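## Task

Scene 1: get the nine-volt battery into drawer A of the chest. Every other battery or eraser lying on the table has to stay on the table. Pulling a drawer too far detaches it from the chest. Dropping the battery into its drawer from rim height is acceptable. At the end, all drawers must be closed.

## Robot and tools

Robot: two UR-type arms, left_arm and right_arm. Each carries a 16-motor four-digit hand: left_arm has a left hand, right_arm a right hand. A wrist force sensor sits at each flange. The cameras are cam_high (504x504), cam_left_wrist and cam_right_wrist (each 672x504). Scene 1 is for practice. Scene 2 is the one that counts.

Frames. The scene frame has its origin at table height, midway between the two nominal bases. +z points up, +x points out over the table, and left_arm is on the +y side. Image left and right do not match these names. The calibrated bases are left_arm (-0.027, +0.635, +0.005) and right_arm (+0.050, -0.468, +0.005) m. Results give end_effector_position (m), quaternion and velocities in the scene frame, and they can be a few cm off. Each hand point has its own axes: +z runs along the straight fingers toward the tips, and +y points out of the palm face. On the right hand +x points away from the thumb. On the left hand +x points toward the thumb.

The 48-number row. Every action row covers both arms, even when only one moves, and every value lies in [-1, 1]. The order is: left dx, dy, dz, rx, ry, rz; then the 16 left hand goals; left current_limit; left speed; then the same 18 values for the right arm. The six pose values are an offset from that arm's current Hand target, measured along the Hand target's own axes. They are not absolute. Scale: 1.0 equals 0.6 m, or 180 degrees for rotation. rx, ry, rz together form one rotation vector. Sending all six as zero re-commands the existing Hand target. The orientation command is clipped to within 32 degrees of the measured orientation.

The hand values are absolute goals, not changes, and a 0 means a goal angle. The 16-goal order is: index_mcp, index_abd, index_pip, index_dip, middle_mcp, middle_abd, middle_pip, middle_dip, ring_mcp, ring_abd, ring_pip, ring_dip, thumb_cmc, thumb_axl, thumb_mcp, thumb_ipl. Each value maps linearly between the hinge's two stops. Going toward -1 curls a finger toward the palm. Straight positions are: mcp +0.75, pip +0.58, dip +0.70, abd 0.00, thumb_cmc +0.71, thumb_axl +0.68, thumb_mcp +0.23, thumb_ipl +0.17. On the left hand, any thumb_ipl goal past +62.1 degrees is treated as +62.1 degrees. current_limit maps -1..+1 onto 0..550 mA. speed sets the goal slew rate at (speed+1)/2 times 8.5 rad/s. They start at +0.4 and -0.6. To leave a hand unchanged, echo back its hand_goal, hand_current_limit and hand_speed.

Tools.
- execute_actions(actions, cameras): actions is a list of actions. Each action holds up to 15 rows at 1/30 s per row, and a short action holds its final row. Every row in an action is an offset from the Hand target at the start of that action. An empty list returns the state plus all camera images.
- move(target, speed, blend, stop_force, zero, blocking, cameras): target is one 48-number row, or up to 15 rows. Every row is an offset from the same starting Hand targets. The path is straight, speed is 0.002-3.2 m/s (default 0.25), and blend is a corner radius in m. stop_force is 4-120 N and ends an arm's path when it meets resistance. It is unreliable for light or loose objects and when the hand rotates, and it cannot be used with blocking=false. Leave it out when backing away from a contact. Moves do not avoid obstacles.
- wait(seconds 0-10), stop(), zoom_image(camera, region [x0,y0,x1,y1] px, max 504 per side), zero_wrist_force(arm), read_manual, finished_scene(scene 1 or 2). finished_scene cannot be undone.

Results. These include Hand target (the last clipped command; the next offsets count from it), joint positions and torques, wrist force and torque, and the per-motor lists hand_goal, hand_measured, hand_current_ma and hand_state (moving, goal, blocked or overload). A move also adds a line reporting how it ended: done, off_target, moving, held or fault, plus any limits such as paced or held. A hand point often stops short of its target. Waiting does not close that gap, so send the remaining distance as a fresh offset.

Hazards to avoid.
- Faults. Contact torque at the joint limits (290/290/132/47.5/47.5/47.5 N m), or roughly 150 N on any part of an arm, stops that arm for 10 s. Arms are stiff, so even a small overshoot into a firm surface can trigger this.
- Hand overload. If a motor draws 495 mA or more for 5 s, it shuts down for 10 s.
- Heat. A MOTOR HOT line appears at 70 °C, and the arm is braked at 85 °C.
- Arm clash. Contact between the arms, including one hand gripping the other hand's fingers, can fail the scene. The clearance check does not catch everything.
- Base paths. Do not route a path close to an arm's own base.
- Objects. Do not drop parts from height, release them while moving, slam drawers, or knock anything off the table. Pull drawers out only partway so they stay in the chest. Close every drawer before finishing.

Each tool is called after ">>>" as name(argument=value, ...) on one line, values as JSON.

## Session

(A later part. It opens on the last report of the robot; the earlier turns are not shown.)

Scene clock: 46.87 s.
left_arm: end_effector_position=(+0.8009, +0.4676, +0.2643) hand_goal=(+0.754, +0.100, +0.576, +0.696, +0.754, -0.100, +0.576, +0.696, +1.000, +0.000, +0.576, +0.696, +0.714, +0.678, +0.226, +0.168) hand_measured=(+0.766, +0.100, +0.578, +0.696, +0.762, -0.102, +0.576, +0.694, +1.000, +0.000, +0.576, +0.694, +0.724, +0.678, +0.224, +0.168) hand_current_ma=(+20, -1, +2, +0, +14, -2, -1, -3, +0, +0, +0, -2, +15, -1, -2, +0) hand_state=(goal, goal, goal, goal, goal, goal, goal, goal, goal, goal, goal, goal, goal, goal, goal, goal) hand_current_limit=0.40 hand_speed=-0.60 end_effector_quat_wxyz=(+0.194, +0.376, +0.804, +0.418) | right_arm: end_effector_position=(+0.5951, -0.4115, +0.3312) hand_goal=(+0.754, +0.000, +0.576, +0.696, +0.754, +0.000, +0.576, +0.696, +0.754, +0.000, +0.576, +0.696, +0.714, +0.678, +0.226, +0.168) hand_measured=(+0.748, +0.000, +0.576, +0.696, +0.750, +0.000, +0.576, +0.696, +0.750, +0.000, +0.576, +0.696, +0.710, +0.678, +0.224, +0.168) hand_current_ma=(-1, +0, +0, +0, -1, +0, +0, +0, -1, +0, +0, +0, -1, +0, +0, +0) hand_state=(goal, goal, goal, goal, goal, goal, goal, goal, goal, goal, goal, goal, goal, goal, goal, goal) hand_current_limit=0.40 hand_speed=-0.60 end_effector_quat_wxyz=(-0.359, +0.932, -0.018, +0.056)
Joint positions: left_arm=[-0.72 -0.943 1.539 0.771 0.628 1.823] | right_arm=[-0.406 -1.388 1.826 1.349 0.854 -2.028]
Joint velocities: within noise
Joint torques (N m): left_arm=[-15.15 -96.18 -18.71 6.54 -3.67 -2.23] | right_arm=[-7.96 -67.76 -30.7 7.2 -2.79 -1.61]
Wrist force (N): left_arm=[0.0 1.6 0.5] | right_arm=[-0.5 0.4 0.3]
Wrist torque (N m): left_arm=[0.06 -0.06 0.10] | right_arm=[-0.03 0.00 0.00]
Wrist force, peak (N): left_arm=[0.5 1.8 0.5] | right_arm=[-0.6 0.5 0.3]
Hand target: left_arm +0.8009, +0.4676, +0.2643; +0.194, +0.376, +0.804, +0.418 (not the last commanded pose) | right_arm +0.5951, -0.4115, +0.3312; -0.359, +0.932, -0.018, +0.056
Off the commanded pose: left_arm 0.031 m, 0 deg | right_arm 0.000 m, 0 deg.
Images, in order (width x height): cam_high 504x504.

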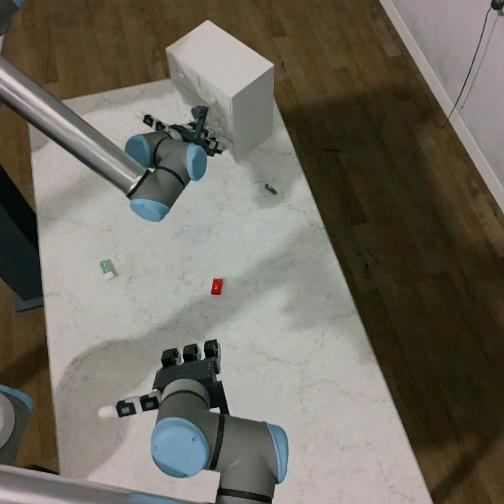

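>>> move(target=[0.0017,-0.0113,-0.0545,0,-0.0309,0.0217,0.754,0.1,0.576,0.696,0.754,-0.1,0.576,0.696,1,0,0.576,0.696,0.714,0.678,0.226,0.168,0.4,-0.6,0,0,0,0,0,0,0.754,0,0.576,0.696,0.754,0,0.576,0.696,0.754,0,0.576,0.696,0.714,0.678,0.226,0.168,0.4,-0.6], speed=0.1, cameras=["cam_left_wrist"])

>>> zoom_image(camera="cam_left_wrist", region=[310, 60, 440, 170])

Scene clock: 48.73 s.
left_arm: end_effector_position=(+0.7768, +0.4487, +0.2775) hand_goal=(+0.754, +0.100, +0.576, +0.696, +0.754, -0.100, +0.576, +0.696, +1.000, +0.000, +0.576, +0.696, +0.714, +0.678, +0.226, +0.168) hand_measured=(+0.766, +0.100, +0.578, +0.696, +0.762, -0.102, +0.576, +0.694, +1.000, +0.000, +0.576, +0.694, +0.724, +0.678, +0.224, +0.168) hand_current_ma=(+20, -1, +2, +0, +14, -2, -1, -3, +0, +0, +0, -2, +15, -1, -2, +0) hand_state=(goal, goal, goal, goal, goal, goal, goal, goal, goal, goal, goal, goal, goal, goal, goal, goal) hand_current_limit=0.40 hand_speed=-0.60 end_effector_quat_wxyz=(+0.219, +0.423, +0.780, +0.406) | right_arm: end_effector_position=(+0.5951, -0.4115, +0.3312) hand_goal=(+0.754, +0.000, +0.576, +0.696, +0.754, +0.000, +0.576, +0.696, +0.754, +0.000, +0.576, +0.696, +0.714, +0.678, +0.226, +0.168) hand_measured=(+0.748, +0.000, +0.576, +0.696, +0.750, +0.000, +0.576, +0.696, +0.750, +0.000, +0.576, +0.696, +0.710, +0.678, +0.224, +0.168) hand_current_ma=(-1, +0, +0, +0, -1, +0, +0, +0, -1, +0, +0, +0, -1, +0, +0, +0) hand_state=(goal, goal, goal, goal, goal, goal, goal, goal, goal, goal, goal, goal, goal, goal, goal, goal) hand_current_limit=0.40 hand_speed=-0.60 end_effector_quat_wxyz=(-0.359, +0.932, -0.018, +0.056)
Joint positions: left_arm=[-0.759 -1.026 1.629 0.661 0.648 1.951] | right_arm=[-0.406 -1.388 1.826 1.349 0.854 -2.028]
Joint torques (N m): left_arm=[-13.9 -90.08 -18.63 0.54 0.56 2.76] | right_arm=[-9.06 -67.13 -29.06 7.18 -2.19 -1.91]
Wrist force (N): left_arm=[0.1 1.6 0.8] | right_arm=[-0.4 0.0 0.3]
Wrist torque (N m): left_arm=[0.08 -0.07 -0.06] | right_arm=[-0.07 -0.01 0.00]
Wrist force, peak (N): left_arm=[0.6 1.9 0.7] | right_arm=[-0.3 0.6 -0.2]
Hand target: left_arm +0.7767, +0.4487, +0.2775; +0.219, +0.423, +0.780, +0.405 | right_arm +0.5951, -0.4115, +0.3312; -0.359, +0.932, -0.018, +0.056
Off the commanded pose: left_arm 0.000 m, 0 deg | right_arm 0.000 m, 0 deg.
move: done
Images, in order (width x height): cam_left_wrist 672x504.

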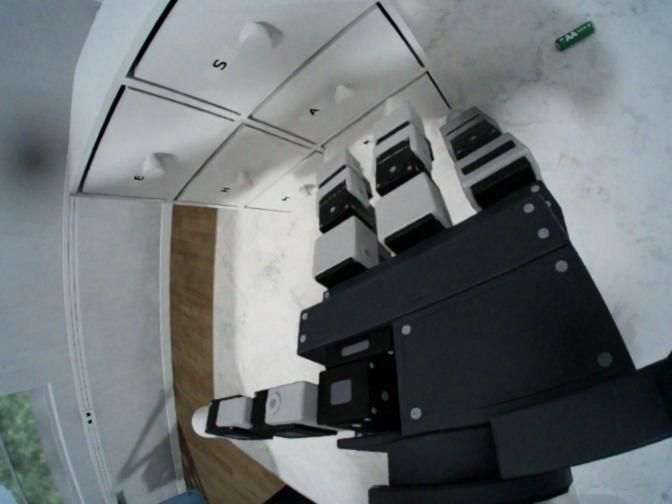

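Scaled by 3.877 from the camera's 672x504 image, which has a finer 960x720 frame.

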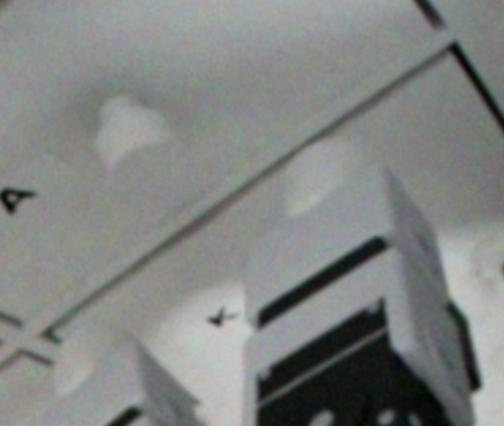

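>>> move(target=[0.0027,0.0345,0.0492,0,0,0,0.754,0.1,0.576,0.696,0.754,-0.1,0.576,0.696,1,0,0.576,0.696,0.714,0.678,0.226,0.168,0.4,-0.6,0,0,0,0,0,0,0.754,0,0.576,0.696,0.754,0,0.576,0.696,0.754,0,0.576,0.696,0.714,0.678,0.226,0.168,0.4,-0.6], speed=0.04, stop_force=5, cameras=["cam_left_wrist"])

>>> zoom_image(camera="cam_left_wrist", region=[310, 60, 440, 170])

Scene clock: 52.17 s.
left_arm: end_effector_position=(+0.8061, +0.4697, +0.2775) hand_goal=(+0.754, +0.100, +0.576, +0.696, +0.754, -0.100, +0.576, +0.696, +1.000, +0.000, +0.576, +0.696, +0.714, +0.678, +0.226, +0.168) hand_measured=(+0.766, +0.100, +0.578, +0.696, +0.762, -0.102, +0.576, +0.694, +1.000, +0.000, +0.576, +0.694, +0.724, +0.678, +0.224, +0.168) hand_current_ma=(+20, -1, +2, +0, +14, -2, +0, -3, +0, +0, +0, -2, +15, -1, -2, +0) hand_state=(goal, goal, goal, goal, goal, goal, goal, goal, goal, goal, goal, goal, goal, goal, goal, goal) hand_current_limit=0.40 hand_speed=-0.60 end_effector_quat_wxyz=(+0.219, +0.423, +0.780, +0.405) | right_arm: end_effector_position=(+0.5951, -0.4115, +0.3312) hand_goal=(+0.754, +0.000, +0.576, +0.696, +0.754, +0.000, +0.576, +0.696, +0.754, +0.000, +0.576, +0.696, +0.714, +0.678, +0.226, +0.168) hand_measured=(+0.748, +0.000, +0.576, +0.696, +0.750, +0.000, +0.576, +0.696, +0.750, +0.000, +0.576, +0.696, +0.710, +0.678, +0.224, +0.168) hand_current_ma=(-1, +0, +0, +0, -1, +0, +0, +0, -1, +0, +0, +0, -1, +0, +0, +0) hand_state=(goal, goal, goal, goal, goal, goal, goal, goal, goal, goal, goal, goal, goal, goal, goal, goal) hand_current_limit=0.40 hand_speed=-0.60 end_effector_quat_wxyz=(-0.359, +0.932, -0.018, +0.056)
Joint positions: left_arm=[-0.707 -1.014 1.593 0.621 0.665 2.032] | right_arm=[-0.406 -1.388 1.826 1.349 0.854 -2.028]
Joint torques (N m): left_arm=[9.99 -61.59 -45.27 0 0.37 2.43] | right_arm=[-9.91 -65.2 -30.33 7.41 -2.72 -1.35]
Wrist force (N): left_arm=[0.5 1.8 -1.1] | right_arm=[-0.3 0.1 0.0]
Wrist torque (N m): left_arm=[0.25 -0.16 0.00] | right_arm=[-0.02 -0.02 0.01]
Wrist force, peak (N): left_arm=[0.7 1.9 -1.4] | right_arm=[-0.5 0.5 0.3]
Hand target: left_arm +0.8061, +0.4697, +0.2775; +0.219, +0.423, +0.780, +0.405 | right_arm +0.5951, -0.4115, +0.3312; -0.359, +0.932, -0.018, +0.056
Off the commanded pose: left_arm 0.000 m, 0 deg | right_arm 0.000 m, 0 deg.
move: done
Images, in order (width x height): cam_left_wrist 672x504.

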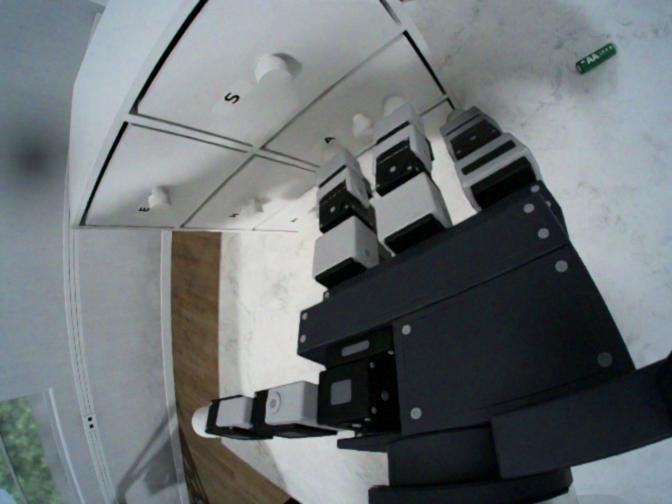

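Scaled by 3.877 from the camera's 672x504 image, which has a finer 960x720 frame.

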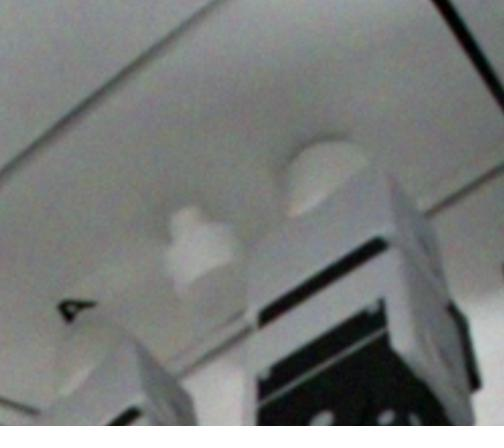

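>>> move(target=[0,0,0,0,0,0,0.754,-0.2,0.576,0.696,0.754,0.2,0.576,0.696,1,0,0.576,0.696,0.714,0.678,0.226,0.168,0.5,-0.8,0,0,0,0,0,0,0.754,0,0.576,0.696,0.754,0,0.576,0.696,0.754,0,0.576,0.696,0.714,0.678,0.226,0.168,0.4,-0.6], speed=0.04, cameras=["cam_left_wrist"])

>>> zoom_image(camera="cam_left_wrist", region=[310, 60, 440, 170])

Scene clock: 52.87 s.
left_arm: end_effector_position=(+0.8061, +0.4697, +0.2775) hand_goal=(+0.754, -0.200, +0.576, +0.696, +0.754, +0.200, +0.576, +0.696, +1.000, +0.000, +0.576, +0.696, +0.714, +0.678, +0.226, +0.168) hand_measured=(+0.766, -0.060, +0.578, +0.696, +0.764, +0.042, +0.578, +0.696, +1.000, +0.000, +0.576, +0.694, +0.724, +0.678, +0.224, +0.168) hand_current_ma=(+20, +413, +2, +0, +18, -412, +2, -1, +0, +0, +0, -2, +15, -1, -2, +0) hand_state=(goal, blocked, goal, goal, goal, blocked, goal, goal, goal, goal, goal, goal, goal, goal, goal, goal) hand_current_limit=0.50 hand_speed=-0.80 end_effector_quat_wxyz=(+0.219, +0.423, +0.780, +0.405) | right_arm: end_effector_position=(+0.5951, -0.4115, +0.3312) hand_goal=(+0.754, +0.000, +0.576, +0.696, +0.754, +0.000, +0.576, +0.696, +0.754, +0.000, +0.576, +0.696, +0.714, +0.678, +0.226, +0.168) hand_measured=(+0.748, +0.000, +0.576, +0.696, +0.750, +0.000, +0.576, +0.696, +0.750, +0.000, +0.576, +0.696, +0.710, +0.678, +0.224, +0.168) hand_current_ma=(-1, +0, +0, +0, -1, +0, +0, +0, -1, +0, +0, +0, -1, +0, +0, +0) hand_state=(goal, goal, goal, goal, goal, goal, goal, goal, goal, goal, goal, goal, goal, goal, goal, goal) hand_current_limit=0.40 hand_speed=-0.60 end_effector_quat_wxyz=(-0.359, +0.932, -0.018, +0.056)
Joint positions: left_arm=[-0.707 -1.014 1.593 0.621 0.665 2.032] | right_arm=[-0.406 -1.388 1.826 1.349 0.854 -2.028]
Joint torques (N m): left_arm=[8.7 -63.71 -43.61 2.1 0.09 2.41] | right_arm=[-10.3 -66.78 -30.07 6.94 -2.61 -1.25]
Wrist force (N): left_arm=[0.5 1.1 0.8] | right_arm=[-0.2 0.4 -0.2]
Wrist torque (N m): left_arm=[0.04 -0.14 0.02] | right_arm=[0.02 -0.03 0.03]
Wrist force, peak (N): left_arm=[0.5 2.0 -1.4] | right_arm=[-0.4 0.4 0.3]
Hand target: left_arm +0.8061, +0.4697, +0.2775; +0.219, +0.423, +0.780, +0.405 | right_arm +0.5951, -0.4115, +0.3312; -0.359, +0.932, -0.018, +0.056
Off the commanded pose: left_arm 0.000 m, 0 deg | right_arm 0.000 m, 0 deg.
move: done
Images, in order (width x height): cam_left_wrist 672x504.

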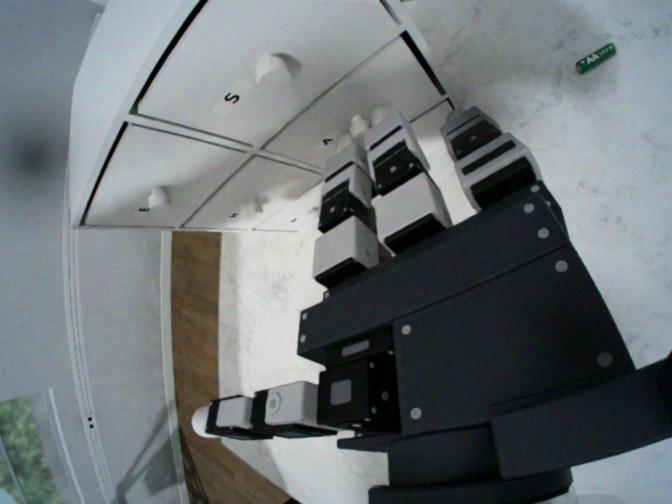

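Scaled by 3.877 from the camera's 672x504 image, which has a finer 960x720 frame.

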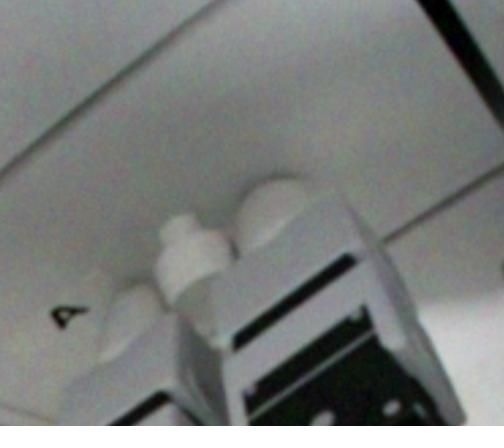

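>>> move(target=[0,-0.09,-0.128,0,0,0,0.754,-0.2,0.576,0.696,0.754,0.2,0.576,0.696,1,0,0.576,0.696,0.714,0.678,0.226,0.168,0.5,-0.8,0,0,0,0,0,0,0.754,0,0.576,0.696,0.754,0,0.576,0.696,0.754,0,0.576,0.696,0.714,0.678,0.226,0.168,0.4,-0.6], speed=0.05, cameras=["cam_left_wrist","cam_high"])

>>> zoom_image(camera="cam_high", region=[150, 60, 290, 200])

Scene clock: 55.57 s.
left_arm: end_effector_position=(+0.7275, +0.4185, +0.2775) hand_goal=(+0.754, -0.200, +0.576, +0.696, +0.754, +0.200, +0.576, +0.696, +1.000, +0.000, +0.576, +0.696, +0.714, +0.678, +0.226, +0.168) hand_measured=(+0.766, -0.060, +0.578, +0.696, +0.764, +0.042, +0.578, +0.696, +1.000, +0.000, +0.576, +0.694, +0.724, +0.678, +0.224, +0.168) hand_current_ma=(+21, +412, +3, +0, +20, -412, +2, +0, +0, +0, +0, -2, +15, -1, -2, +0) hand_state=(goal, blocked, goal, goal, goal, blocked, goal, goal, goal, goal, goal, goal, goal, goal, goal, goal) hand_current_limit=0.50 hand_speed=-0.80 end_effector_quat_wxyz=(+0.219, +0.423, +0.780, +0.405) end_effector_velocity=(-0.001, +0.000, +0.000) end_effector_angular_velocity=(+0.000, -0.002, +0.002) | right_arm: end_effector_position=(+0.5951, -0.4115, +0.3312) hand_goal=(+0.754, +0.000, +0.576, +0.696, +0.754, +0.000, +0.576, +0.696, +0.754, +0.000, +0.576, +0.696, +0.714, +0.678, +0.226, +0.168) hand_measured=(+0.748, +0.000, +0.576, +0.696, +0.750, +0.000, +0.576, +0.696, +0.750, +0.000, +0.576, +0.696, +0.710, +0.678, +0.224, +0.168) hand_current_ma=(-1, +0, +0, +0, -1, +0, +0, +0, -1, +0, +0, +0, -1, +0, +0, +0) hand_state=(goal, goal, goal, goal, goal, goal, goal, goal, goal, goal, goal, goal, goal, goal, goal, goal) hand_current_limit=0.40 hand_speed=-0.60 end_effector_quat_wxyz=(-0.359, +0.932, -0.018, +0.056)
Joint positions: left_arm=[-0.845 -1.046 1.689 0.732 0.627 1.812] | right_arm=[-0.406 -1.388 1.826 1.349 0.854 -2.028]
Joint velocities: left_arm=[-0.001 0 0.001 0.002 -0.002 -0.005] | right_arm=[within noise]
Joint torques (N m): left_arm=[-14.01 -89.49 -16.94 6.63 -4.03 -2.14] | right_arm=[-6.83 -65.07 -29.19 7.27 -2.13 -1.11]
Wrist force (N): left_arm=[0.4 1.1 1.5] | right_arm=[-0.4 0.1 0.0]
Wrist torque (N m): left_arm=[0.08 -0.12 0.14] | right_arm=[-0.03 -0.01 0.00]
Wrist force, peak (N): left_arm=[0.6 2.1 1.6] | right_arm=[-0.5 0.5 0.4]
Hand target: left_arm +0.7274, +0.4184, +0.2775; +0.219, +0.423, +0.780, +0.405 | right_arm +0.5951, -0.4115, +0.3312; -0.359, +0.932, -0.018, +0.056
Off the commanded pose: left_arm 0.000 m, 0 deg | right_arm 0.000 m, 0 deg.
move: done
Images, in order (width x height): cam_high 504x504, cam_left_wrist 672x504.

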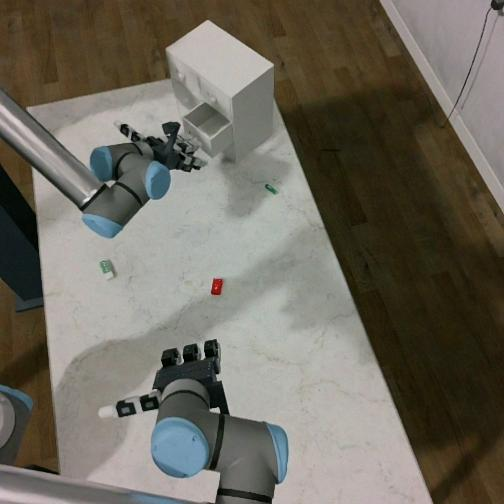

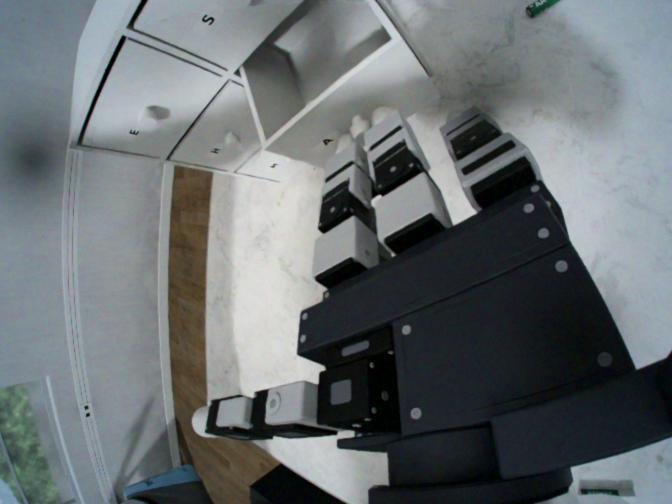

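Scaled by 3.600.

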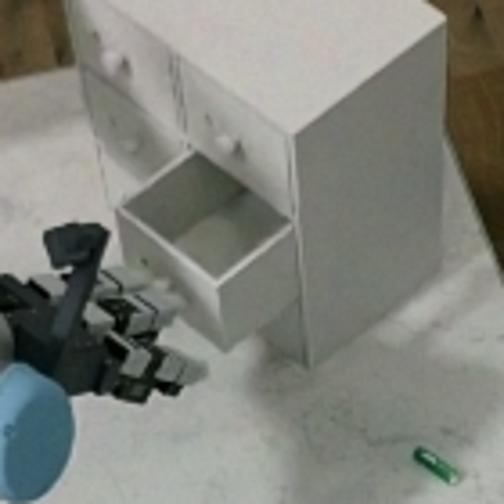

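>>> move(target=[[0,0,0,0,0,0,0.754,0.1,0.576,0.696,0.754,-0.1,0.576,0.696,1,0,0.576,0.696,0.714,0.678,0.226,0.168,0.5,-0.8,0,0,0,0,0,0,0.754,0,0.576,0.696,0.754,0,0.576,0.696,0.754,0,0.576,0.696,0.714,0.678,0.226,0.168,0.4,-0.6],[0,-0.048,-0.0685,0,0,0,0.754,0.1,0.576,0.696,0.754,-0.1,0.576,0.696,1,0,0.576,0.696,0.714,0.678,0.226,0.168,0.5,-0.8,0,0,0,0,0,0,0.754,0,0.576,0.696,0.754,0,0.576,0.696,0.754,0,0.576,0.696,0.714,0.678,0.226,0.168,0.4,-0.6],[-0.0098,0.137,-0.2183,0,0,0,0.754,0.1,0.576,0.696,0.754,-0.1,0.576,0.696,1,0,0.576,0.696,0.714,0.678,0.226,0.168,0.5,-0.8,0,0,0,0,0,0,0.754,0,0.576,0.696,0.754,0,0.576,0.696,0.754,0,0.576,0.696,0.714,0.678,0.226,0.168,0.4,-0.6],[-0.4883,-0.0723,-0.2552,0.294,0.1002,-0.1924,0.754,0.1,0.576,0.696,0.754,-0.1,0.576,0.696,1,0,0.576,0.696,0.714,0.678,0.226,0.168,0.5,-0.8,0,0,0,0,0,0,0.754,0,0.576,0.696,0.754,0,0.576,0.696,0.754,0,0.576,0.696,0.714,0.678,0.226,0.168,0.4,-0.6]], speed=[0.1,0.12,0.25,0.3], blend=[0,0.03,0.04,0], cameras=["all"])

Scene clock: 61.73 s.
left_arm: end_effector_position=(+0.7617, +0.0910, +0.3296) hand_goal=(+0.754, +0.100, +0.576, +0.696, +0.754, -0.100, +0.576, +0.696, +1.000, +0.000, +0.576, +0.696, +0.714, +0.678, +0.226, +0.168) hand_measured=(+0.756, +0.096, +0.578, +0.696, +0.756, -0.096, +0.578, +0.696, +0.998, +0.000, +0.576, +0.694, +0.716, +0.678, +0.224, +0.168) hand_current_ma=(+1, -3, +3, +0, +1, +3, +2, +0, -2, +0, +0, -2, +3, -1, -3, +0) hand_state=(goal, goal, goal, goal, goal, goal, goal, goal, goal, goal, goal, goal, goal, goal, goal, goal) hand_current_limit=0.50 hand_speed=-0.80 end_effector_quat_wxyz=(-0.001, +0.167, +0.986, +0.000) | right_arm: end_effector_position=(+0.5951, -0.4115, +0.3312) hand_goal=(+0.754, +0.000, +0.576, +0.696, +0.754, +0.000, +0.576, +0.696, +0.754, +0.000, +0.576, +0.696, +0.714, +0.678, +0.226, +0.168) hand_measured=(+0.748, +0.000, +0.576, +0.696, +0.750, +0.000, +0.576, +0.696, +0.750, +0.000, +0.576, +0.696, +0.710, +0.678, +0.224, +0.168) hand_current_ma=(-1, +0, +0, +0, -1, +0, +0, +0, -1, +0, +0, +0, -1, +0, +0, +0) hand_state=(goal, goal, goal, goal, goal, goal, goal, goal, goal, goal, goal, goal, goal, goal, goal, goal) hand_current_limit=0.40 hand_speed=-0.60 end_effector_quat_wxyz=(-0.359, +0.932, -0.018, +0.056)
Joint positions: left_arm=[-0.846 -0.447 0.226 1.794 1.572 1.054] | right_arm=[-0.406 -1.388 1.826 1.349 0.854 -2.028]
Joint torques (N m): left_arm=[8.7 -97.14 -50.73 6.91 2.15 -2.19] | right_arm=[-9.64 -65.75 -30.39 7.14 -1.79 -1.29]
Wrist force (N): left_arm=[0.2 0.9 0.1] | right_arm=[-0.4 0.4 0.2]
Wrist torque (N m): left_arm=[0.08 -0.18 0.21] | right_arm=[-0.01 -0.01 0.01]
Wrist force, peak (N): left_arm=[1.1 3.0 -0.2] | right_arm=[-0.5 0.6 0.1]
Hand target: left_arm +0.7618, +0.0909, +0.3297; -0.001, +0.167, +0.986, +0.000 | right_arm +0.5951, -0.4115, +0.3312; -0.359, +0.932, -0.018, +0.056
Off the commanded pose: left_arm 0.000 m, 0 deg | right_arm 0.000 m, 0 deg.
move: done; blend cut to 0.0251 m at target 2

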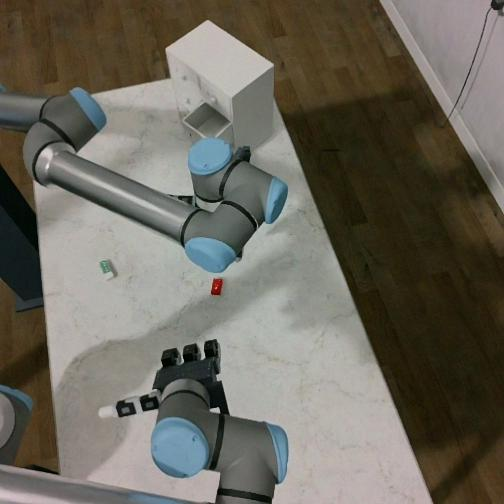

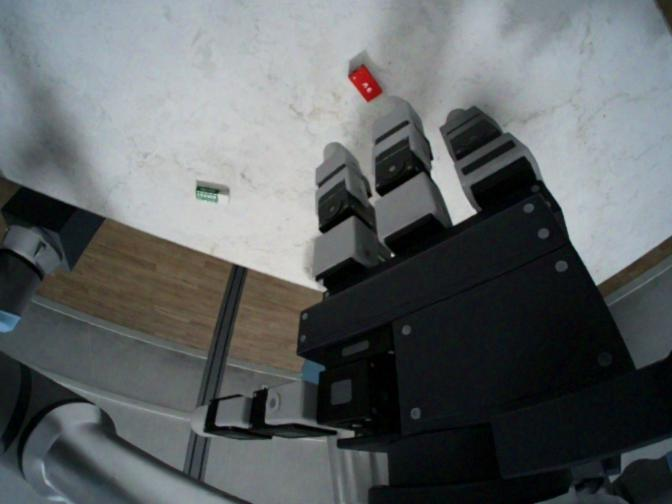

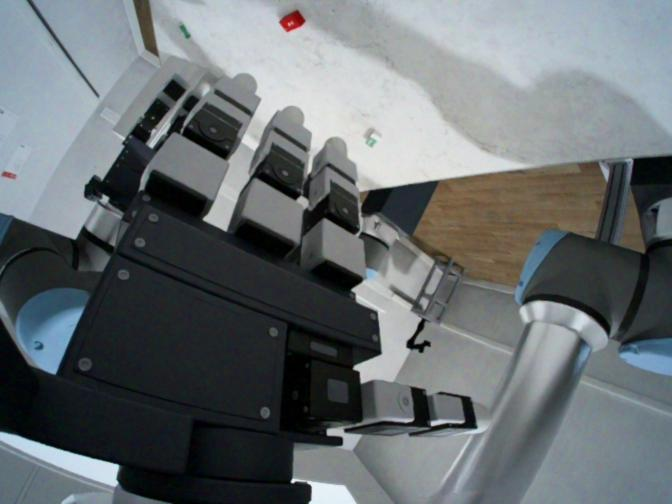

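>>> move(target=[0.0108,-0.0589,0.2462,0,0,0,0.754,0.1,0.576,0.696,0.754,-0.1,0.576,0.696,1,0,0.576,0.696,0.714,0.678,0.226,0.168,0.5,-0.8,0,0,0,0,0,0,0.754,0,0.576,0.696,0.754,0,0.576,0.696,0.754,0,0.576,0.696,0.714,0.678,0.226,0.168,0.4,-0.6], speed=0.2, cameras=["cam_left_wrist"])

>>> zoom_image(camera="cam_left_wrist", region=[310, 40, 440, 150])

Scene clock: 63.43 s.
left_arm: end_effector_position=(+0.7436, +0.0598, +0.1822) hand_goal=(+0.754, +0.100, +0.576, +0.696, +0.754, -0.100, +0.576, +0.696, +1.000, +0.000, +0.576, +0.696, +0.714, +0.678, +0.226, +0.168) hand_measured=(+0.756, +0.096, +0.578, +0.696, +0.756, -0.096, +0.578, +0.696, +0.998, +0.000, +0.576, +0.694, +0.716, +0.678, +0.224, +0.168) hand_current_ma=(+1, -3, +3, +0, +1, +3, +2, +0, -2, +0, +0, -2, +2, -1, -4, +0) hand_state=(goal, goal, goal, goal, goal, goal, goal, goal, goal, goal, goal, goal, goal, goal, goal, goal) hand_current_limit=0.50 hand_speed=-0.80 end_effector_quat_wxyz=(-0.001, +0.167, +0.986, +0.000) | right_arm: end_effector_position=(+0.5951, -0.4115, +0.3312) hand_goal=(+0.754, +0.000, +0.576, +0.696, +0.754, +0.000, +0.576, +0.696, +0.754, +0.000, +0.576, +0.696, +0.714, +0.678, +0.226, +0.168) hand_measured=(+0.748, +0.000, +0.576, +0.696, +0.750, +0.000, +0.576, +0.696, +0.750, +0.000, +0.576, +0.696, +0.710, +0.678, +0.224, +0.168) hand_current_ma=(-1, +0, +0, +0, -1, +0, +0, +0, -1, +0, +0, +0, -1, +0, +0, +0) hand_state=(goal, goal, goal, goal, goal, goal, goal, goal, goal, goal, goal, goal, goal, goal, goal, goal) hand_current_limit=0.40 hand_speed=-0.60 end_effector_quat_wxyz=(-0.359, +0.932, -0.018, +0.056)
Joint positions: left_arm=[-0.88 -0.471 0.533 1.511 1.573 1.02] | right_arm=[-0.406 -1.388 1.826 1.349 0.854 -2.028]
Joint torques (N m): left_arm=[-15.2 -97.06 -25.42 0.75 -2.18 -1.86] | right_arm=[-9.6 -64.83 -28.74 7.24 -2.26 -1.51]
Wrist force (N): left_arm=[0.3 1.3 0.1] | right_arm=[-0.4 0.4 0.1]
Wrist torque (N m): left_arm=[0.08 -0.17 0.24] | right_arm=[-0.01 -0.01 0.01]
Wrist force, peak (N): left_arm=[0.3 1.6 -1.6] | right_arm=[-0.5 0.5 0.0]
Hand target: left_arm +0.7436, +0.0598, +0.1820; -0.001, +0.167, +0.986, +0.000 | right_arm +0.5951, -0.4115, +0.3312; -0.359, +0.932, -0.018, +0.056
Off the commanded pose: left_arm 0.000 m, 0 deg | right_arm 0.000 m, 0 deg.
move: done
Images, in order (width x height): cam_left_wrist 672x504.

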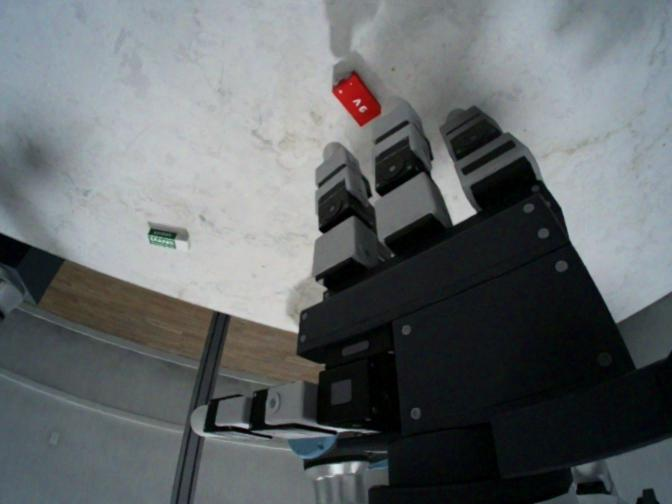

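Scaled by 3.877 from the camera's 672x504 image, which has a finer 960x720 frame.

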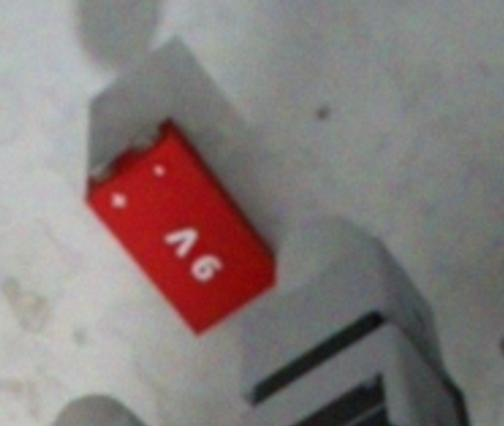

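>>> move(target=[-0.0025,0.008,0.0933,0,0,0,0.754,0.1,0.576,0.696,0.754,-0.1,0.576,0.696,1,0,0.576,0.696,0.714,0.678,0.226,0.168,0.5,-0.8,0,0,0,0,0,0,0.754,0,0.576,0.696,0.754,0,0.576,0.696,0.754,0,0.576,0.696,0.714,0.678,0.226,0.168,0.4,-0.6], speed=0.06, stop_force=5, cameras=["cam_left_wrist"])

>>> zoom_image(camera="cam_left_wrist", region=[310, 60, 440, 170])

Scene clock: 65.93 s.
left_arm: end_effector_position=(+0.7465, +0.0638, +0.1260) hand_goal=(+0.754, +0.100, +0.576, +0.696, +0.754, -0.100, +0.576, +0.696, +1.000, +0.000, +0.576, +0.696, +0.714, +0.678, +0.226, +0.168) hand_measured=(+0.756, +0.096, +0.578, +0.696, +0.756, -0.096, +0.578, +0.696, +0.998, +0.000, +0.576, +0.694, +0.716, +0.678, +0.224, +0.168) hand_current_ma=(+1, -3, +3, +0, +1, +3, +2, +0, -2, +0, +0, -2, +2, -1, -4, +0) hand_state=(goal, goal, goal, goal, goal, goal, goal, goal, goal, goal, goal, goal, goal, goal, goal, goal) hand_current_limit=0.50 hand_speed=-0.80 end_effector_quat_wxyz=(-0.001, +0.167, +0.986, +0.000) | right_arm: end_effector_position=(+0.5951, -0.4115, +0.3312) hand_goal=(+0.754, +0.000, +0.576, +0.696, +0.754, +0.000, +0.576, +0.696, +0.754, +0.000, +0.576, +0.696, +0.714, +0.678, +0.226, +0.168) hand_measured=(+0.748, +0.000, +0.576, +0.696, +0.750, +0.000, +0.576, +0.696, +0.750, +0.000, +0.576, +0.696, +0.710, +0.678, +0.224, +0.168) hand_current_ma=(-1, +0, +0, +0, -1, +0, +0, +0, -1, +0, +0, +0, -1, +0, +0, +0) hand_state=(goal, goal, goal, goal, goal, goal, goal, goal, goal, goal, goal, goal, goal, goal, goal, goal) hand_current_limit=0.40 hand_speed=-0.60 end_effector_quat_wxyz=(-0.359, +0.932, -0.018, +0.056)
Joint positions: left_arm=[-0.875 -0.455 0.6 1.428 1.572 1.025] | right_arm=[-0.406 -1.388 1.826 1.349 0.854 -2.028]
Joint torques (N m): left_arm=[9.66 -99.1 -24.46 1.23 -0.15 2.16] | right_arm=[-9.81 -63.58 -29.28 6.93 -2.68 -1.39]
Wrist force (N): left_arm=[0.2 1.1 0.0] | right_arm=[-0.4 0.2 0.0]
Wrist torque (N m): left_arm=[0.07 -0.15 0.09] | right_arm=[-0.02 -0.01 0.01]
Wrist force, peak (N): left_arm=[0.5 1.5 -0.3] | right_arm=[-0.5 0.6 0.0]
Hand target: left_arm +0.7465, +0.0638, +0.1260; -0.001, +0.167, +0.986, +0.000 | right_arm +0.5951, -0.4115, +0.3312; -0.359, +0.932, -0.018, +0.056
Off the commanded pose: left_arm 0.000 m, 0 deg | right_arm 0.000 m, 0 deg.
move: done
Images, in order (width x height): cam_left_wrist 672x504.

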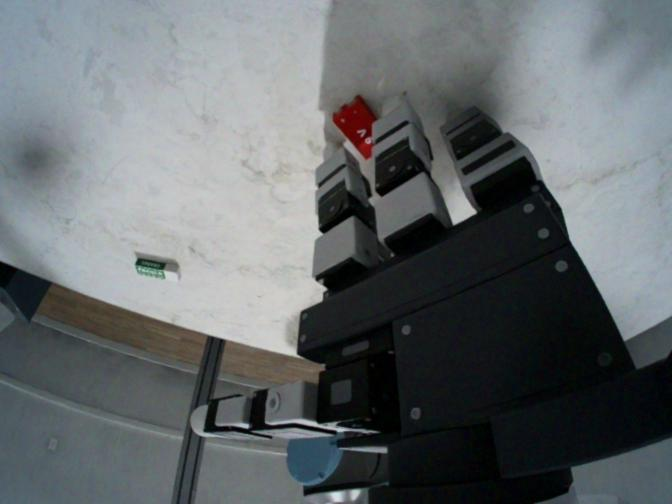

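Scaled by 3.877 from the camera's 672x504 image, which has a finer 960x720 frame.

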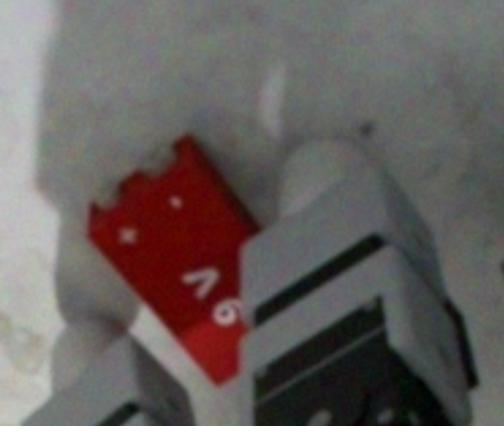

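>>> move(target=[0,0,0,0,0,0,0.754,-0.18,0.576,0.696,0.754,0.18,0.576,0.696,1,0,0.576,0.696,0.714,0.678,0.226,0.168,0.4,-0.92,0,0,0,0,0,0,0.754,0,0.576,0.696,0.754,0,0.576,0.696,0.754,0,0.576,0.696,0.714,0.678,0.226,0.168,0.4,-0.6], speed=0.04, cameras=["cam_left_wrist"])

>>> zoom_image(camera="cam_left_wrist", region=[310, 60, 440, 170])

Scene clock: 67.93 s.
left_arm: end_effector_position=(+0.7465, +0.0638, +0.1260) hand_goal=(+0.754, -0.180, +0.576, +0.696, +0.754, +0.180, +0.576, +0.696, +1.000, +0.000, +0.576, +0.696, +0.714, +0.678, +0.226, +0.168) hand_measured=(+0.756, +0.006, +0.578, +0.696, +0.752, +0.002, +0.576, +0.696, +0.998, +0.000, +0.576, +0.694, +0.716, +0.678, +0.224, +0.168) hand_current_ma=(+1, +385, +3, +0, -1, -384, +1, +0, -2, +0, +0, -2, +2, -1, -4, +0) hand_state=(goal, blocked, goal, goal, goal, moving, goal, goal, goal, goal, goal, goal, goal, goal, goal, goal) hand_current_limit=0.40 hand_speed=-0.92 end_effector_quat_wxyz=(-0.001, +0.167, +0.986, +0.000) | right_arm: end_effector_position=(+0.5951, -0.4115, +0.3312) hand_goal=(+0.754, +0.000, +0.576, +0.696, +0.754, +0.000, +0.576, +0.696, +0.754, +0.000, +0.576, +0.696, +0.714, +0.678, +0.226, +0.168) hand_measured=(+0.748, +0.000, +0.576, +0.696, +0.750, +0.000, +0.576, +0.696, +0.750, +0.000, +0.576, +0.696, +0.710, +0.678, +0.224, +0.168) hand_current_ma=(-1, +0, +0, +0, -1, +0, +0, +0, -1, +0, +0, +0, -1, +0, +0, +0) hand_state=(goal, goal, goal, goal, goal, goal, goal, goal, goal, goal, goal, goal, goal, goal, goal, goal) hand_current_limit=0.40 hand_speed=-0.60 end_effector_quat_wxyz=(-0.359, +0.932, -0.018, +0.056)
Joint positions: left_arm=[-0.875 -0.455 0.6 1.428 1.572 1.025] | right_arm=[-0.406 -1.388 1.826 1.349 0.854 -2.028]
Joint torques (N m): left_arm=[8.6 -97.23 -25.18 2.13 -2.45 1.81] | right_arm=[-9.69 -70.74 -30.04 7.31 -2.56 -1.66]
Wrist force (N): left_arm=[0.4 0.9 -0.2] | right_arm=[-0.1 0.4 0.0]
Wrist torque (N m): left_arm=[0.06 -0.18 0.11] | right_arm=[0.01 -0.04 0.04]
Wrist force, peak (N): left_arm=[0.2 1.4 -0.2] | right_arm=[-0.6 0.3 0.1]
Hand target: left_arm +0.7465, +0.0638, +0.1260; -0.001, +0.167, +0.986, +0.000 | right_arm +0.5951, -0.4115, +0.3312; -0.359, +0.932, -0.018, +0.056
Off the commanded pose: left_arm 0.000 m, 0 deg | right_arm 0.000 m, 0 deg.
move: done
Images, in order (width x height): cam_left_wrist 672x504.

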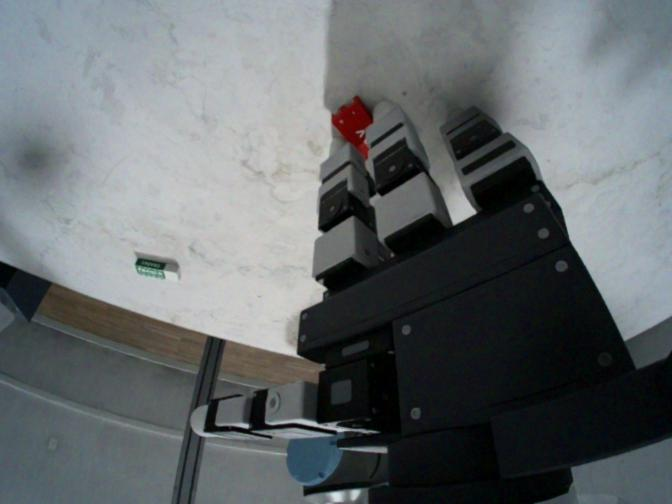

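Scaled by 3.877 from the camera's 672x504 image, which has a finer 960x720 frame.

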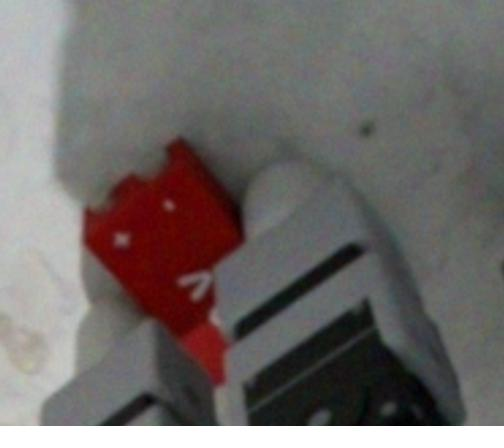

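>>> move(target=[0,0,-0.4567,0,0,0,0.754,-0.18,0.576,0.696,0.754,0.18,0.576,0.696,1,0,0.576,0.696,0.714,0.678,0.226,0.168,0.4,-0.92,0,0,0,0,0,0,0.754,0,0.576,0.696,0.754,0,0.576,0.696,0.754,0,0.576,0.696,0.714,0.678,0.226,0.168,0.4,-0.6], speed=0.12, cameras=["cam_left_wrist"])

>>> zoom_image(camera="cam_left_wrist", region=[310, 60, 440, 170])

Scene clock: 71.33 s.
left_arm: end_effector_position=(+0.7450, +0.0656, +0.3986) hand_goal=(+0.754, -0.180, +0.576, +0.696, +0.754, +0.180, +0.576, +0.696, +1.000, +0.000, +0.576, +0.696, +0.714, +0.678, +0.226, +0.168) hand_measured=(+0.756, +0.006, +0.578, +0.696, +0.752, +0.002, +0.576, +0.696, +0.998, +0.000, +0.576, +0.694, +0.716, +0.678, +0.224, +0.168) hand_current_ma=(+1, +385, +3, +0, -3, -385, +0, +0, -2, +0, +0, -2, +2, -1, -4, +0) hand_state=(goal, blocked, goal, goal, goal, blocked, goal, goal, goal, goal, goal, goal, goal, goal, goal, goal) hand_current_limit=0.40 hand_speed=-0.92 end_effector_quat_wxyz=(+0.046, +0.185, +0.981, -0.017) | right_arm: end_effector_position=(+0.5951, -0.4115, +0.3312) hand_goal=(+0.754, +0.000, +0.576, +0.696, +0.754, +0.000, +0.576, +0.696, +0.754, +0.000, +0.576, +0.696, +0.714, +0.678, +0.226, +0.168) hand_measured=(+0.748, +0.000, +0.576, +0.696, +0.750, +0.000, +0.576, +0.696, +0.750, +0.000, +0.576, +0.696, +0.710, +0.678, +0.224, +0.168) hand_current_ma=(-1, +0, +0, +0, -1, +0, +0, +0, -1, +0, +0, +0, -1, +0, +0, +0) hand_state=(goal, goal, goal, goal, goal, goal, goal, goal, goal, goal, goal, goal, goal, goal, goal, goal) hand_current_limit=0.40 hand_speed=-0.60 end_effector_quat_wxyz=(-0.359, +0.932, -0.018, +0.056)
Joint positions: left_arm=[-0.886 -0.427 0.035 1.872 1.537 1.052] | right_arm=[-0.406 -1.388 1.826 1.349 0.854 -2.028]
Joint torques (N m): left_arm=[-15.27 -127.41 -47.57 0.46 -2.21 2.35] | right_arm=[-8.57 -63.65 -29.24 6.72 -2.32 -0.98]
Wrist force (N): left_arm=[0.2 1.3 -0.1] | right_arm=[-0.3 0.1 0.0]
Wrist torque (N m): left_arm=[0.07 -0.17 0.07] | right_arm=[-0.03 -0.01 0.01]
Wrist force, peak (N): left_arm=[0.5 1.2 1.8] | right_arm=[-0.6 0.5 -0.3]
Hand target: left_arm +0.7472, +0.0637, +0.4000; -0.001, +0.167, +0.986, +0.000 | right_arm +0.5951, -0.4115, +0.3312; -0.359, +0.932, -0.018, +0.056
Off the commanded pose: left_arm 0.003 m, 6 deg | right_arm 0.000 m, 0 deg.
elbow stopped short (left arm): the move would have taken joint 3 (elbow) straighter than the controller allows.
move: off_target (left_arm)
Images, in order (width x height): cam_left_wrist 672x504.

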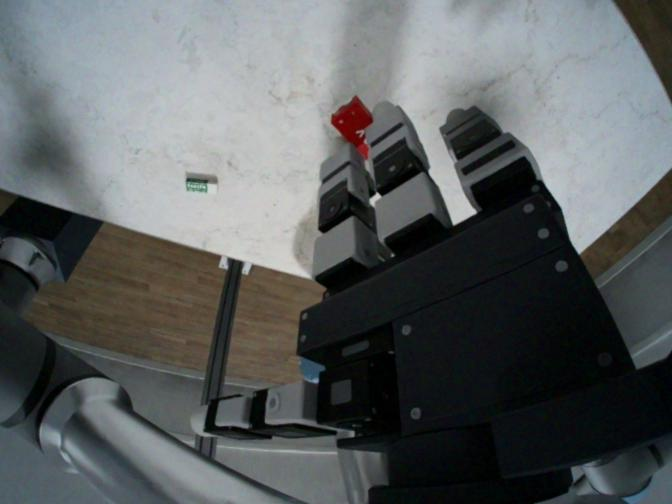

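Scaled by 3.877 from the camera's 672x504 image, which has a finer 960x720 frame.

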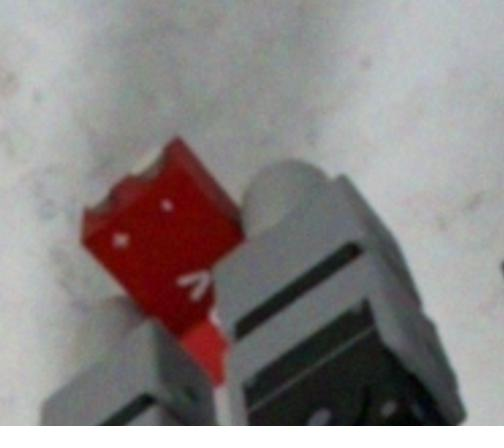

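>>> move(target=[[0.0115,0.148,0.1,0,0,0.05,0.754,-0.18,0.576,0.696,0.754,0.18,0.576,0.696,1,0,0.576,0.696,0.714,0.678,0.226,0.168,0.4,-0.92,0,0,0,0,0,0,0.754,0,0.576,0.696,0.754,0,0.576,0.696,0.754,0,0.576,0.696,0.714,0.678,0.226,0.168,0.4,-0.6],[0.0338,0.7973,-0.0333,0,0,0.209,0.754,-0.18,0.576,0.696,0.754,0.18,0.576,0.696,1,0,0.576,0.696,0.714,0.678,0.226,0.168,0.4,-0.92,0,0,0,0,0,0,0.754,0,0.576,0.696,0.754,0,0.576,0.696,0.754,0,0.576,0.696,0.714,0.678,0.226,0.168,0.4,-0.6]], speed=[0.12,0.2], blend=[0.04,0], cameras=["cam_left_wrist","cam_high"])

>>> zoom_image(camera="cam_left_wrist", region=[260, 40, 500, 220])

>>> zoom_image(camera="cam_high", region=[150, 60, 290, 200])

Scene clock: 75.20 s.
left_arm: end_effector_position=(+0.8859, +0.5219, +0.4199) hand_goal=(+0.754, -0.180, +0.576, +0.696, +0.754, +0.180, +0.576, +0.696, +1.000, +0.000, +0.576, +0.696, +0.714, +0.678, +0.226, +0.168) hand_measured=(+0.756, +0.006, +0.578, +0.696, +0.750, +0.002, +0.576, +0.696, +0.998, +0.000, +0.576, +0.694, +0.716, +0.678, +0.224, +0.168) hand_current_ma=(+1, +385, +3, +0, -4, -385, +0, +0, -2, +0, +0, -2, +2, -1, -4, +0) hand_state=(goal, blocked, goal, goal, goal, blocked, goal, goal, goal, goal, goal, goal, goal, goal, goal, goal) hand_current_limit=0.40 hand_speed=-0.92 end_effector_quat_wxyz=(-0.001, +0.476, +0.879, +0.000) | right_arm: end_effector_position=(+0.5951, -0.4115, +0.3312) hand_goal=(+0.754, +0.000, +0.576, +0.696, +0.754, +0.000, +0.576, +0.696, +0.754, +0.000, +0.576, +0.696, +0.714, +0.678, +0.226, +0.168) hand_measured=(+0.748, +0.000, +0.576, +0.696, +0.750, +0.000, +0.576, +0.696, +0.750, +0.000, +0.576, +0.696, +0.710, +0.678, +0.224, +0.168) hand_current_ma=(-1, +0, +0, +0, -1, +0, +0, +0, -1, +0, +0, +0, -1, +0, +0, +0) hand_state=(goal, goal, goal, goal, goal, goal, goal, goal, goal, goal, goal, goal, goal, goal, goal, goal) hand_current_limit=0.40 hand_speed=-0.60 end_effector_quat_wxyz=(-0.359, +0.932, -0.018, +0.056)
Joint positions: left_arm=[-0.399 -0.85 0.816 1.608 1.571 2.157] | right_arm=[-0.406 -1.388 1.826 1.349 0.854 -2.028]
Joint torques (N m): left_arm=[9.14 -80.69 -51.55 7.3 1.9 2.6] | right_arm=[-10.73 -62.21 -29.9 6.91 -2.84 -1.2]
Wrist force (N): left_arm=[0.0 1.0 0.2] | right_arm=[-0.3 0.3 0.1]
Wrist torque (N m): left_arm=[0.03 -0.14 0.07] | right_arm=[-0.01 -0.02 0.02]
Wrist force, peak (N): left_arm=[0.9 2.1 0.1] | right_arm=[-0.8 0.3 -0.2]
Hand target: left_arm +0.8860, +0.5219, +0.4199; -0.001, +0.476, +0.879, +0.000 | right_arm +0.5951, -0.4115, +0.3312; -0.359, +0.932, -0.018, +0.056
Off the commanded pose: left_arm 0.000 m, 0 deg | right_arm 0.000 m, 0 deg.
move: done
Images, in order (width x height): cam_high 504x504, cam_left_wrist 672x504.

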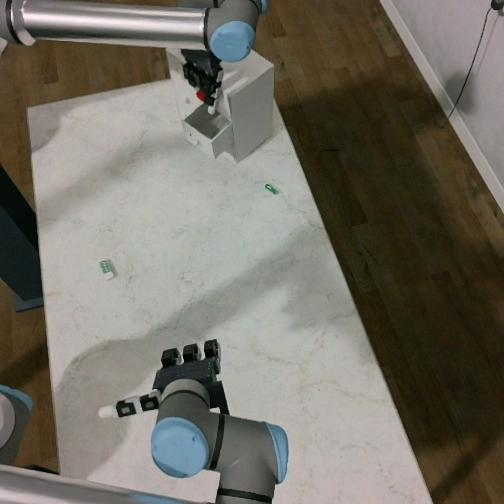

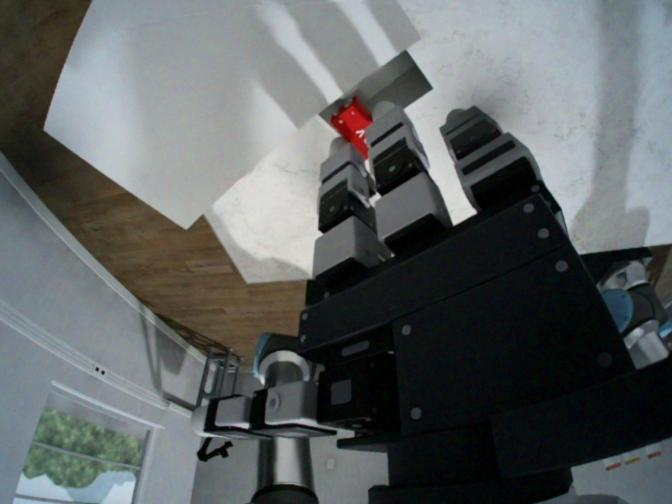

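Scaled by 2.100 from the camera's 672x504 image, which has a finer 960x720 frame.

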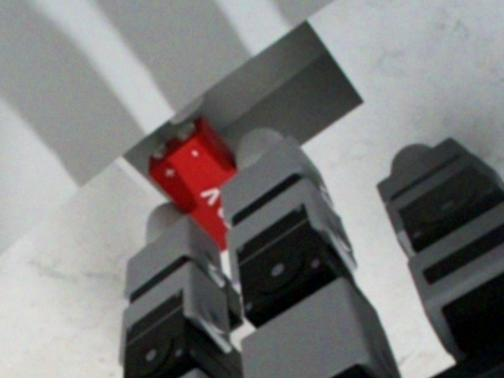

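Scaled by 3.600.

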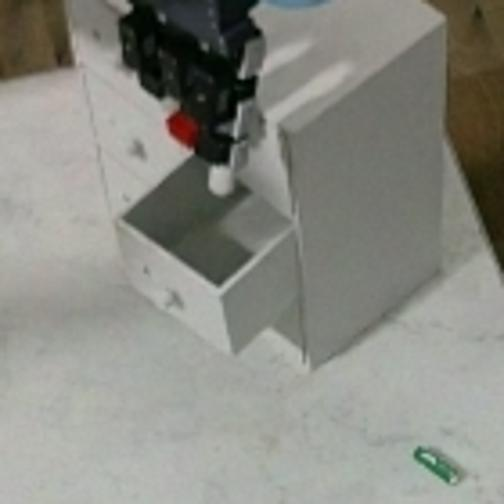

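>>> move(target=[0,-0.01,0.17,0,0,0,0.754,-0.18,0.576,0.696,0.754,0.18,0.576,0.696,1,0,0.576,0.696,0.714,0.678,0.226,0.168,0.4,-0.92,0,0,0,0,0,0,0.754,0,0.576,0.696,0.754,0,0.576,0.696,0.754,0,0.576,0.696,0.714,0.678,0.226,0.168,0.4,-0.6], speed=0.08, stop_force=8, cameras=["cam_left_wrist","cam_high"])

>>> zoom_image(camera="cam_left_wrist", region=[260, 40, 500, 220])

>>> zoom_image(camera="cam_high", region=[150, 60, 290, 200])

Scene clock: 78.27 s.
left_arm: end_effector_position=(+0.8807, +0.5187, +0.3179) hand_goal=(+0.754, -0.180, +0.576, +0.696, +0.754, +0.180, +0.576, +0.696, +1.000, +0.000, +0.576, +0.696, +0.714, +0.678, +0.226, +0.168) hand_measured=(+0.756, +0.006, +0.580, +0.696, +0.754, +0.002, +0.578, +0.696, +0.998, +0.000, +0.576, +0.694, +0.716, +0.678, +0.224, +0.168) hand_current_ma=(+4, +385, +5, +0, +0, -385, +2, +0, -2, +0, +0, -2, +2, -1, -4, +0) hand_state=(goal, blocked, goal, goal, goal, blocked, goal, goal, goal, goal, goal, goal, goal, goal, goal, goal) hand_current_limit=0.40 hand_speed=-0.92 end_effector_quat_wxyz=(-0.001, +0.476, +0.879, +0.000) | right_arm: end_effector_position=(+0.5951, -0.4115, +0.3312) hand_goal=(+0.754, +0.000, +0.576, +0.696, +0.754, +0.000, +0.576, +0.696, +0.754, +0.000, +0.576, +0.696, +0.714, +0.678, +0.226, +0.168) hand_measured=(+0.748, +0.000, +0.576, +0.696, +0.750, +0.000, +0.576, +0.696, +0.750, +0.000, +0.576, +0.696, +0.710, +0.678, +0.224, +0.168) hand_current_ma=(-1, +0, +0, +0, -1, +0, +0, +0, -1, +0, +0, +0, -1, +0, +0, +0) hand_state=(goal, goal, goal, goal, goal, goal, goal, goal, goal, goal, goal, goal, goal, goal, goal, goal) hand_current_limit=0.40 hand_speed=-0.60 end_effector_quat_wxyz=(-0.359, +0.932, -0.018, +0.056)
Joint positions: left_arm=[-0.405 -0.848 0.991 1.431 1.571 2.151] | right_arm=[-0.406 -1.388 1.826 1.349 0.854 -2.028]
Joint torques (N m): left_arm=[-13.85 -78.83 -25.64 1.17 -2.24 -2.29] | right_arm=[-11.32 -66.3 -29.1 6.89 -2.75 -1.8]
Wrist force (N): left_arm=[0.3 0.9 0.4] | right_arm=[-0.4 0.3 -0.3]
Wrist torque (N m): left_arm=[-0.01 -0.15 0.26] | right_arm=[0.02 0.00 0.01]
Wrist force, peak (N): left_arm=[0.2 -3.0 -4.6] | right_arm=[-0.6 0.4 0.0]
Hand target: left_arm +0.8807, +0.5187, +0.3179; -0.001, +0.476, +0.879, +0.000 | right_arm +0.5951, -0.4115, +0.3312; -0.359, +0.932, -0.018, +0.056
Off the commanded pose: left_arm 0.000 m, 0 deg | right_arm 0.000 m, 0 deg.
move: done
Images, in order (width x height): cam_high 504x504, cam_left_wrist 672x504.

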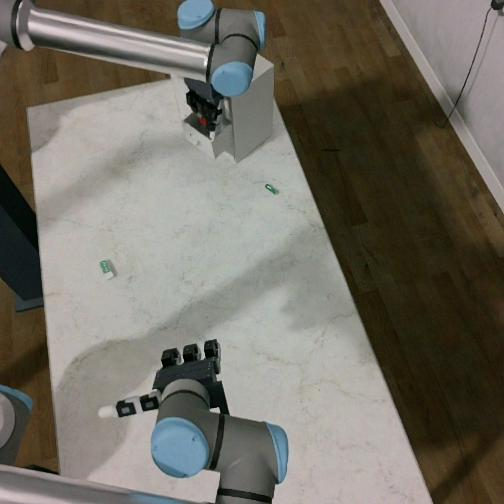

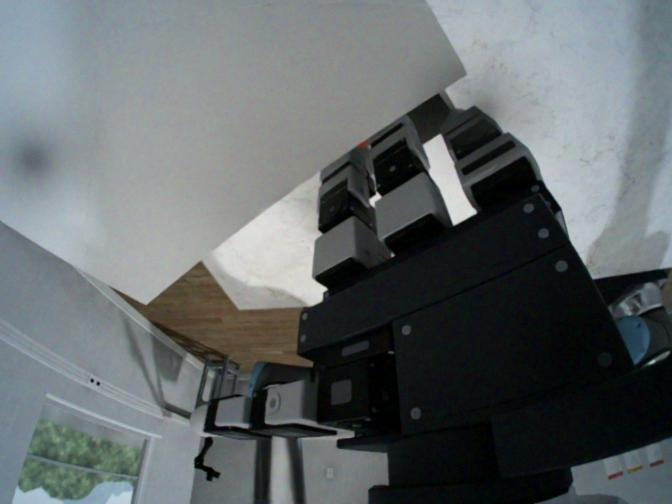

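Scaled by 2.100 from the camera's 672x504 image, which has a finer 960x720 frame.

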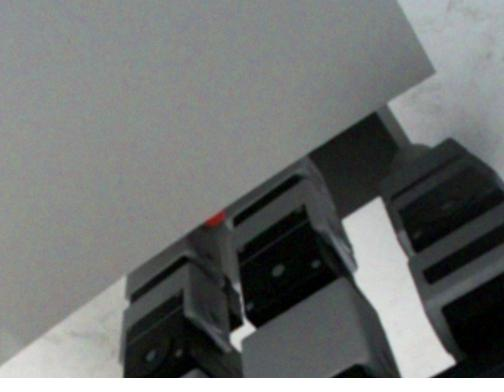

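Scaled by 3.600.

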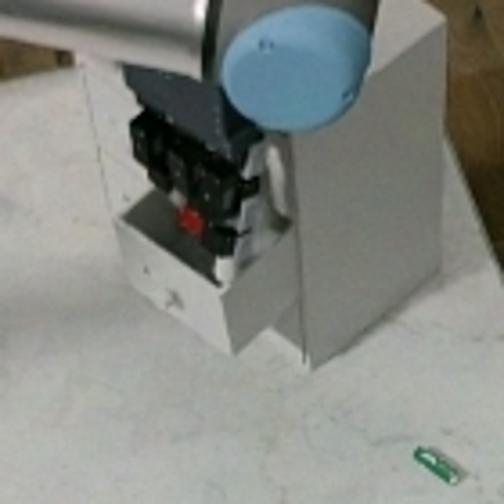

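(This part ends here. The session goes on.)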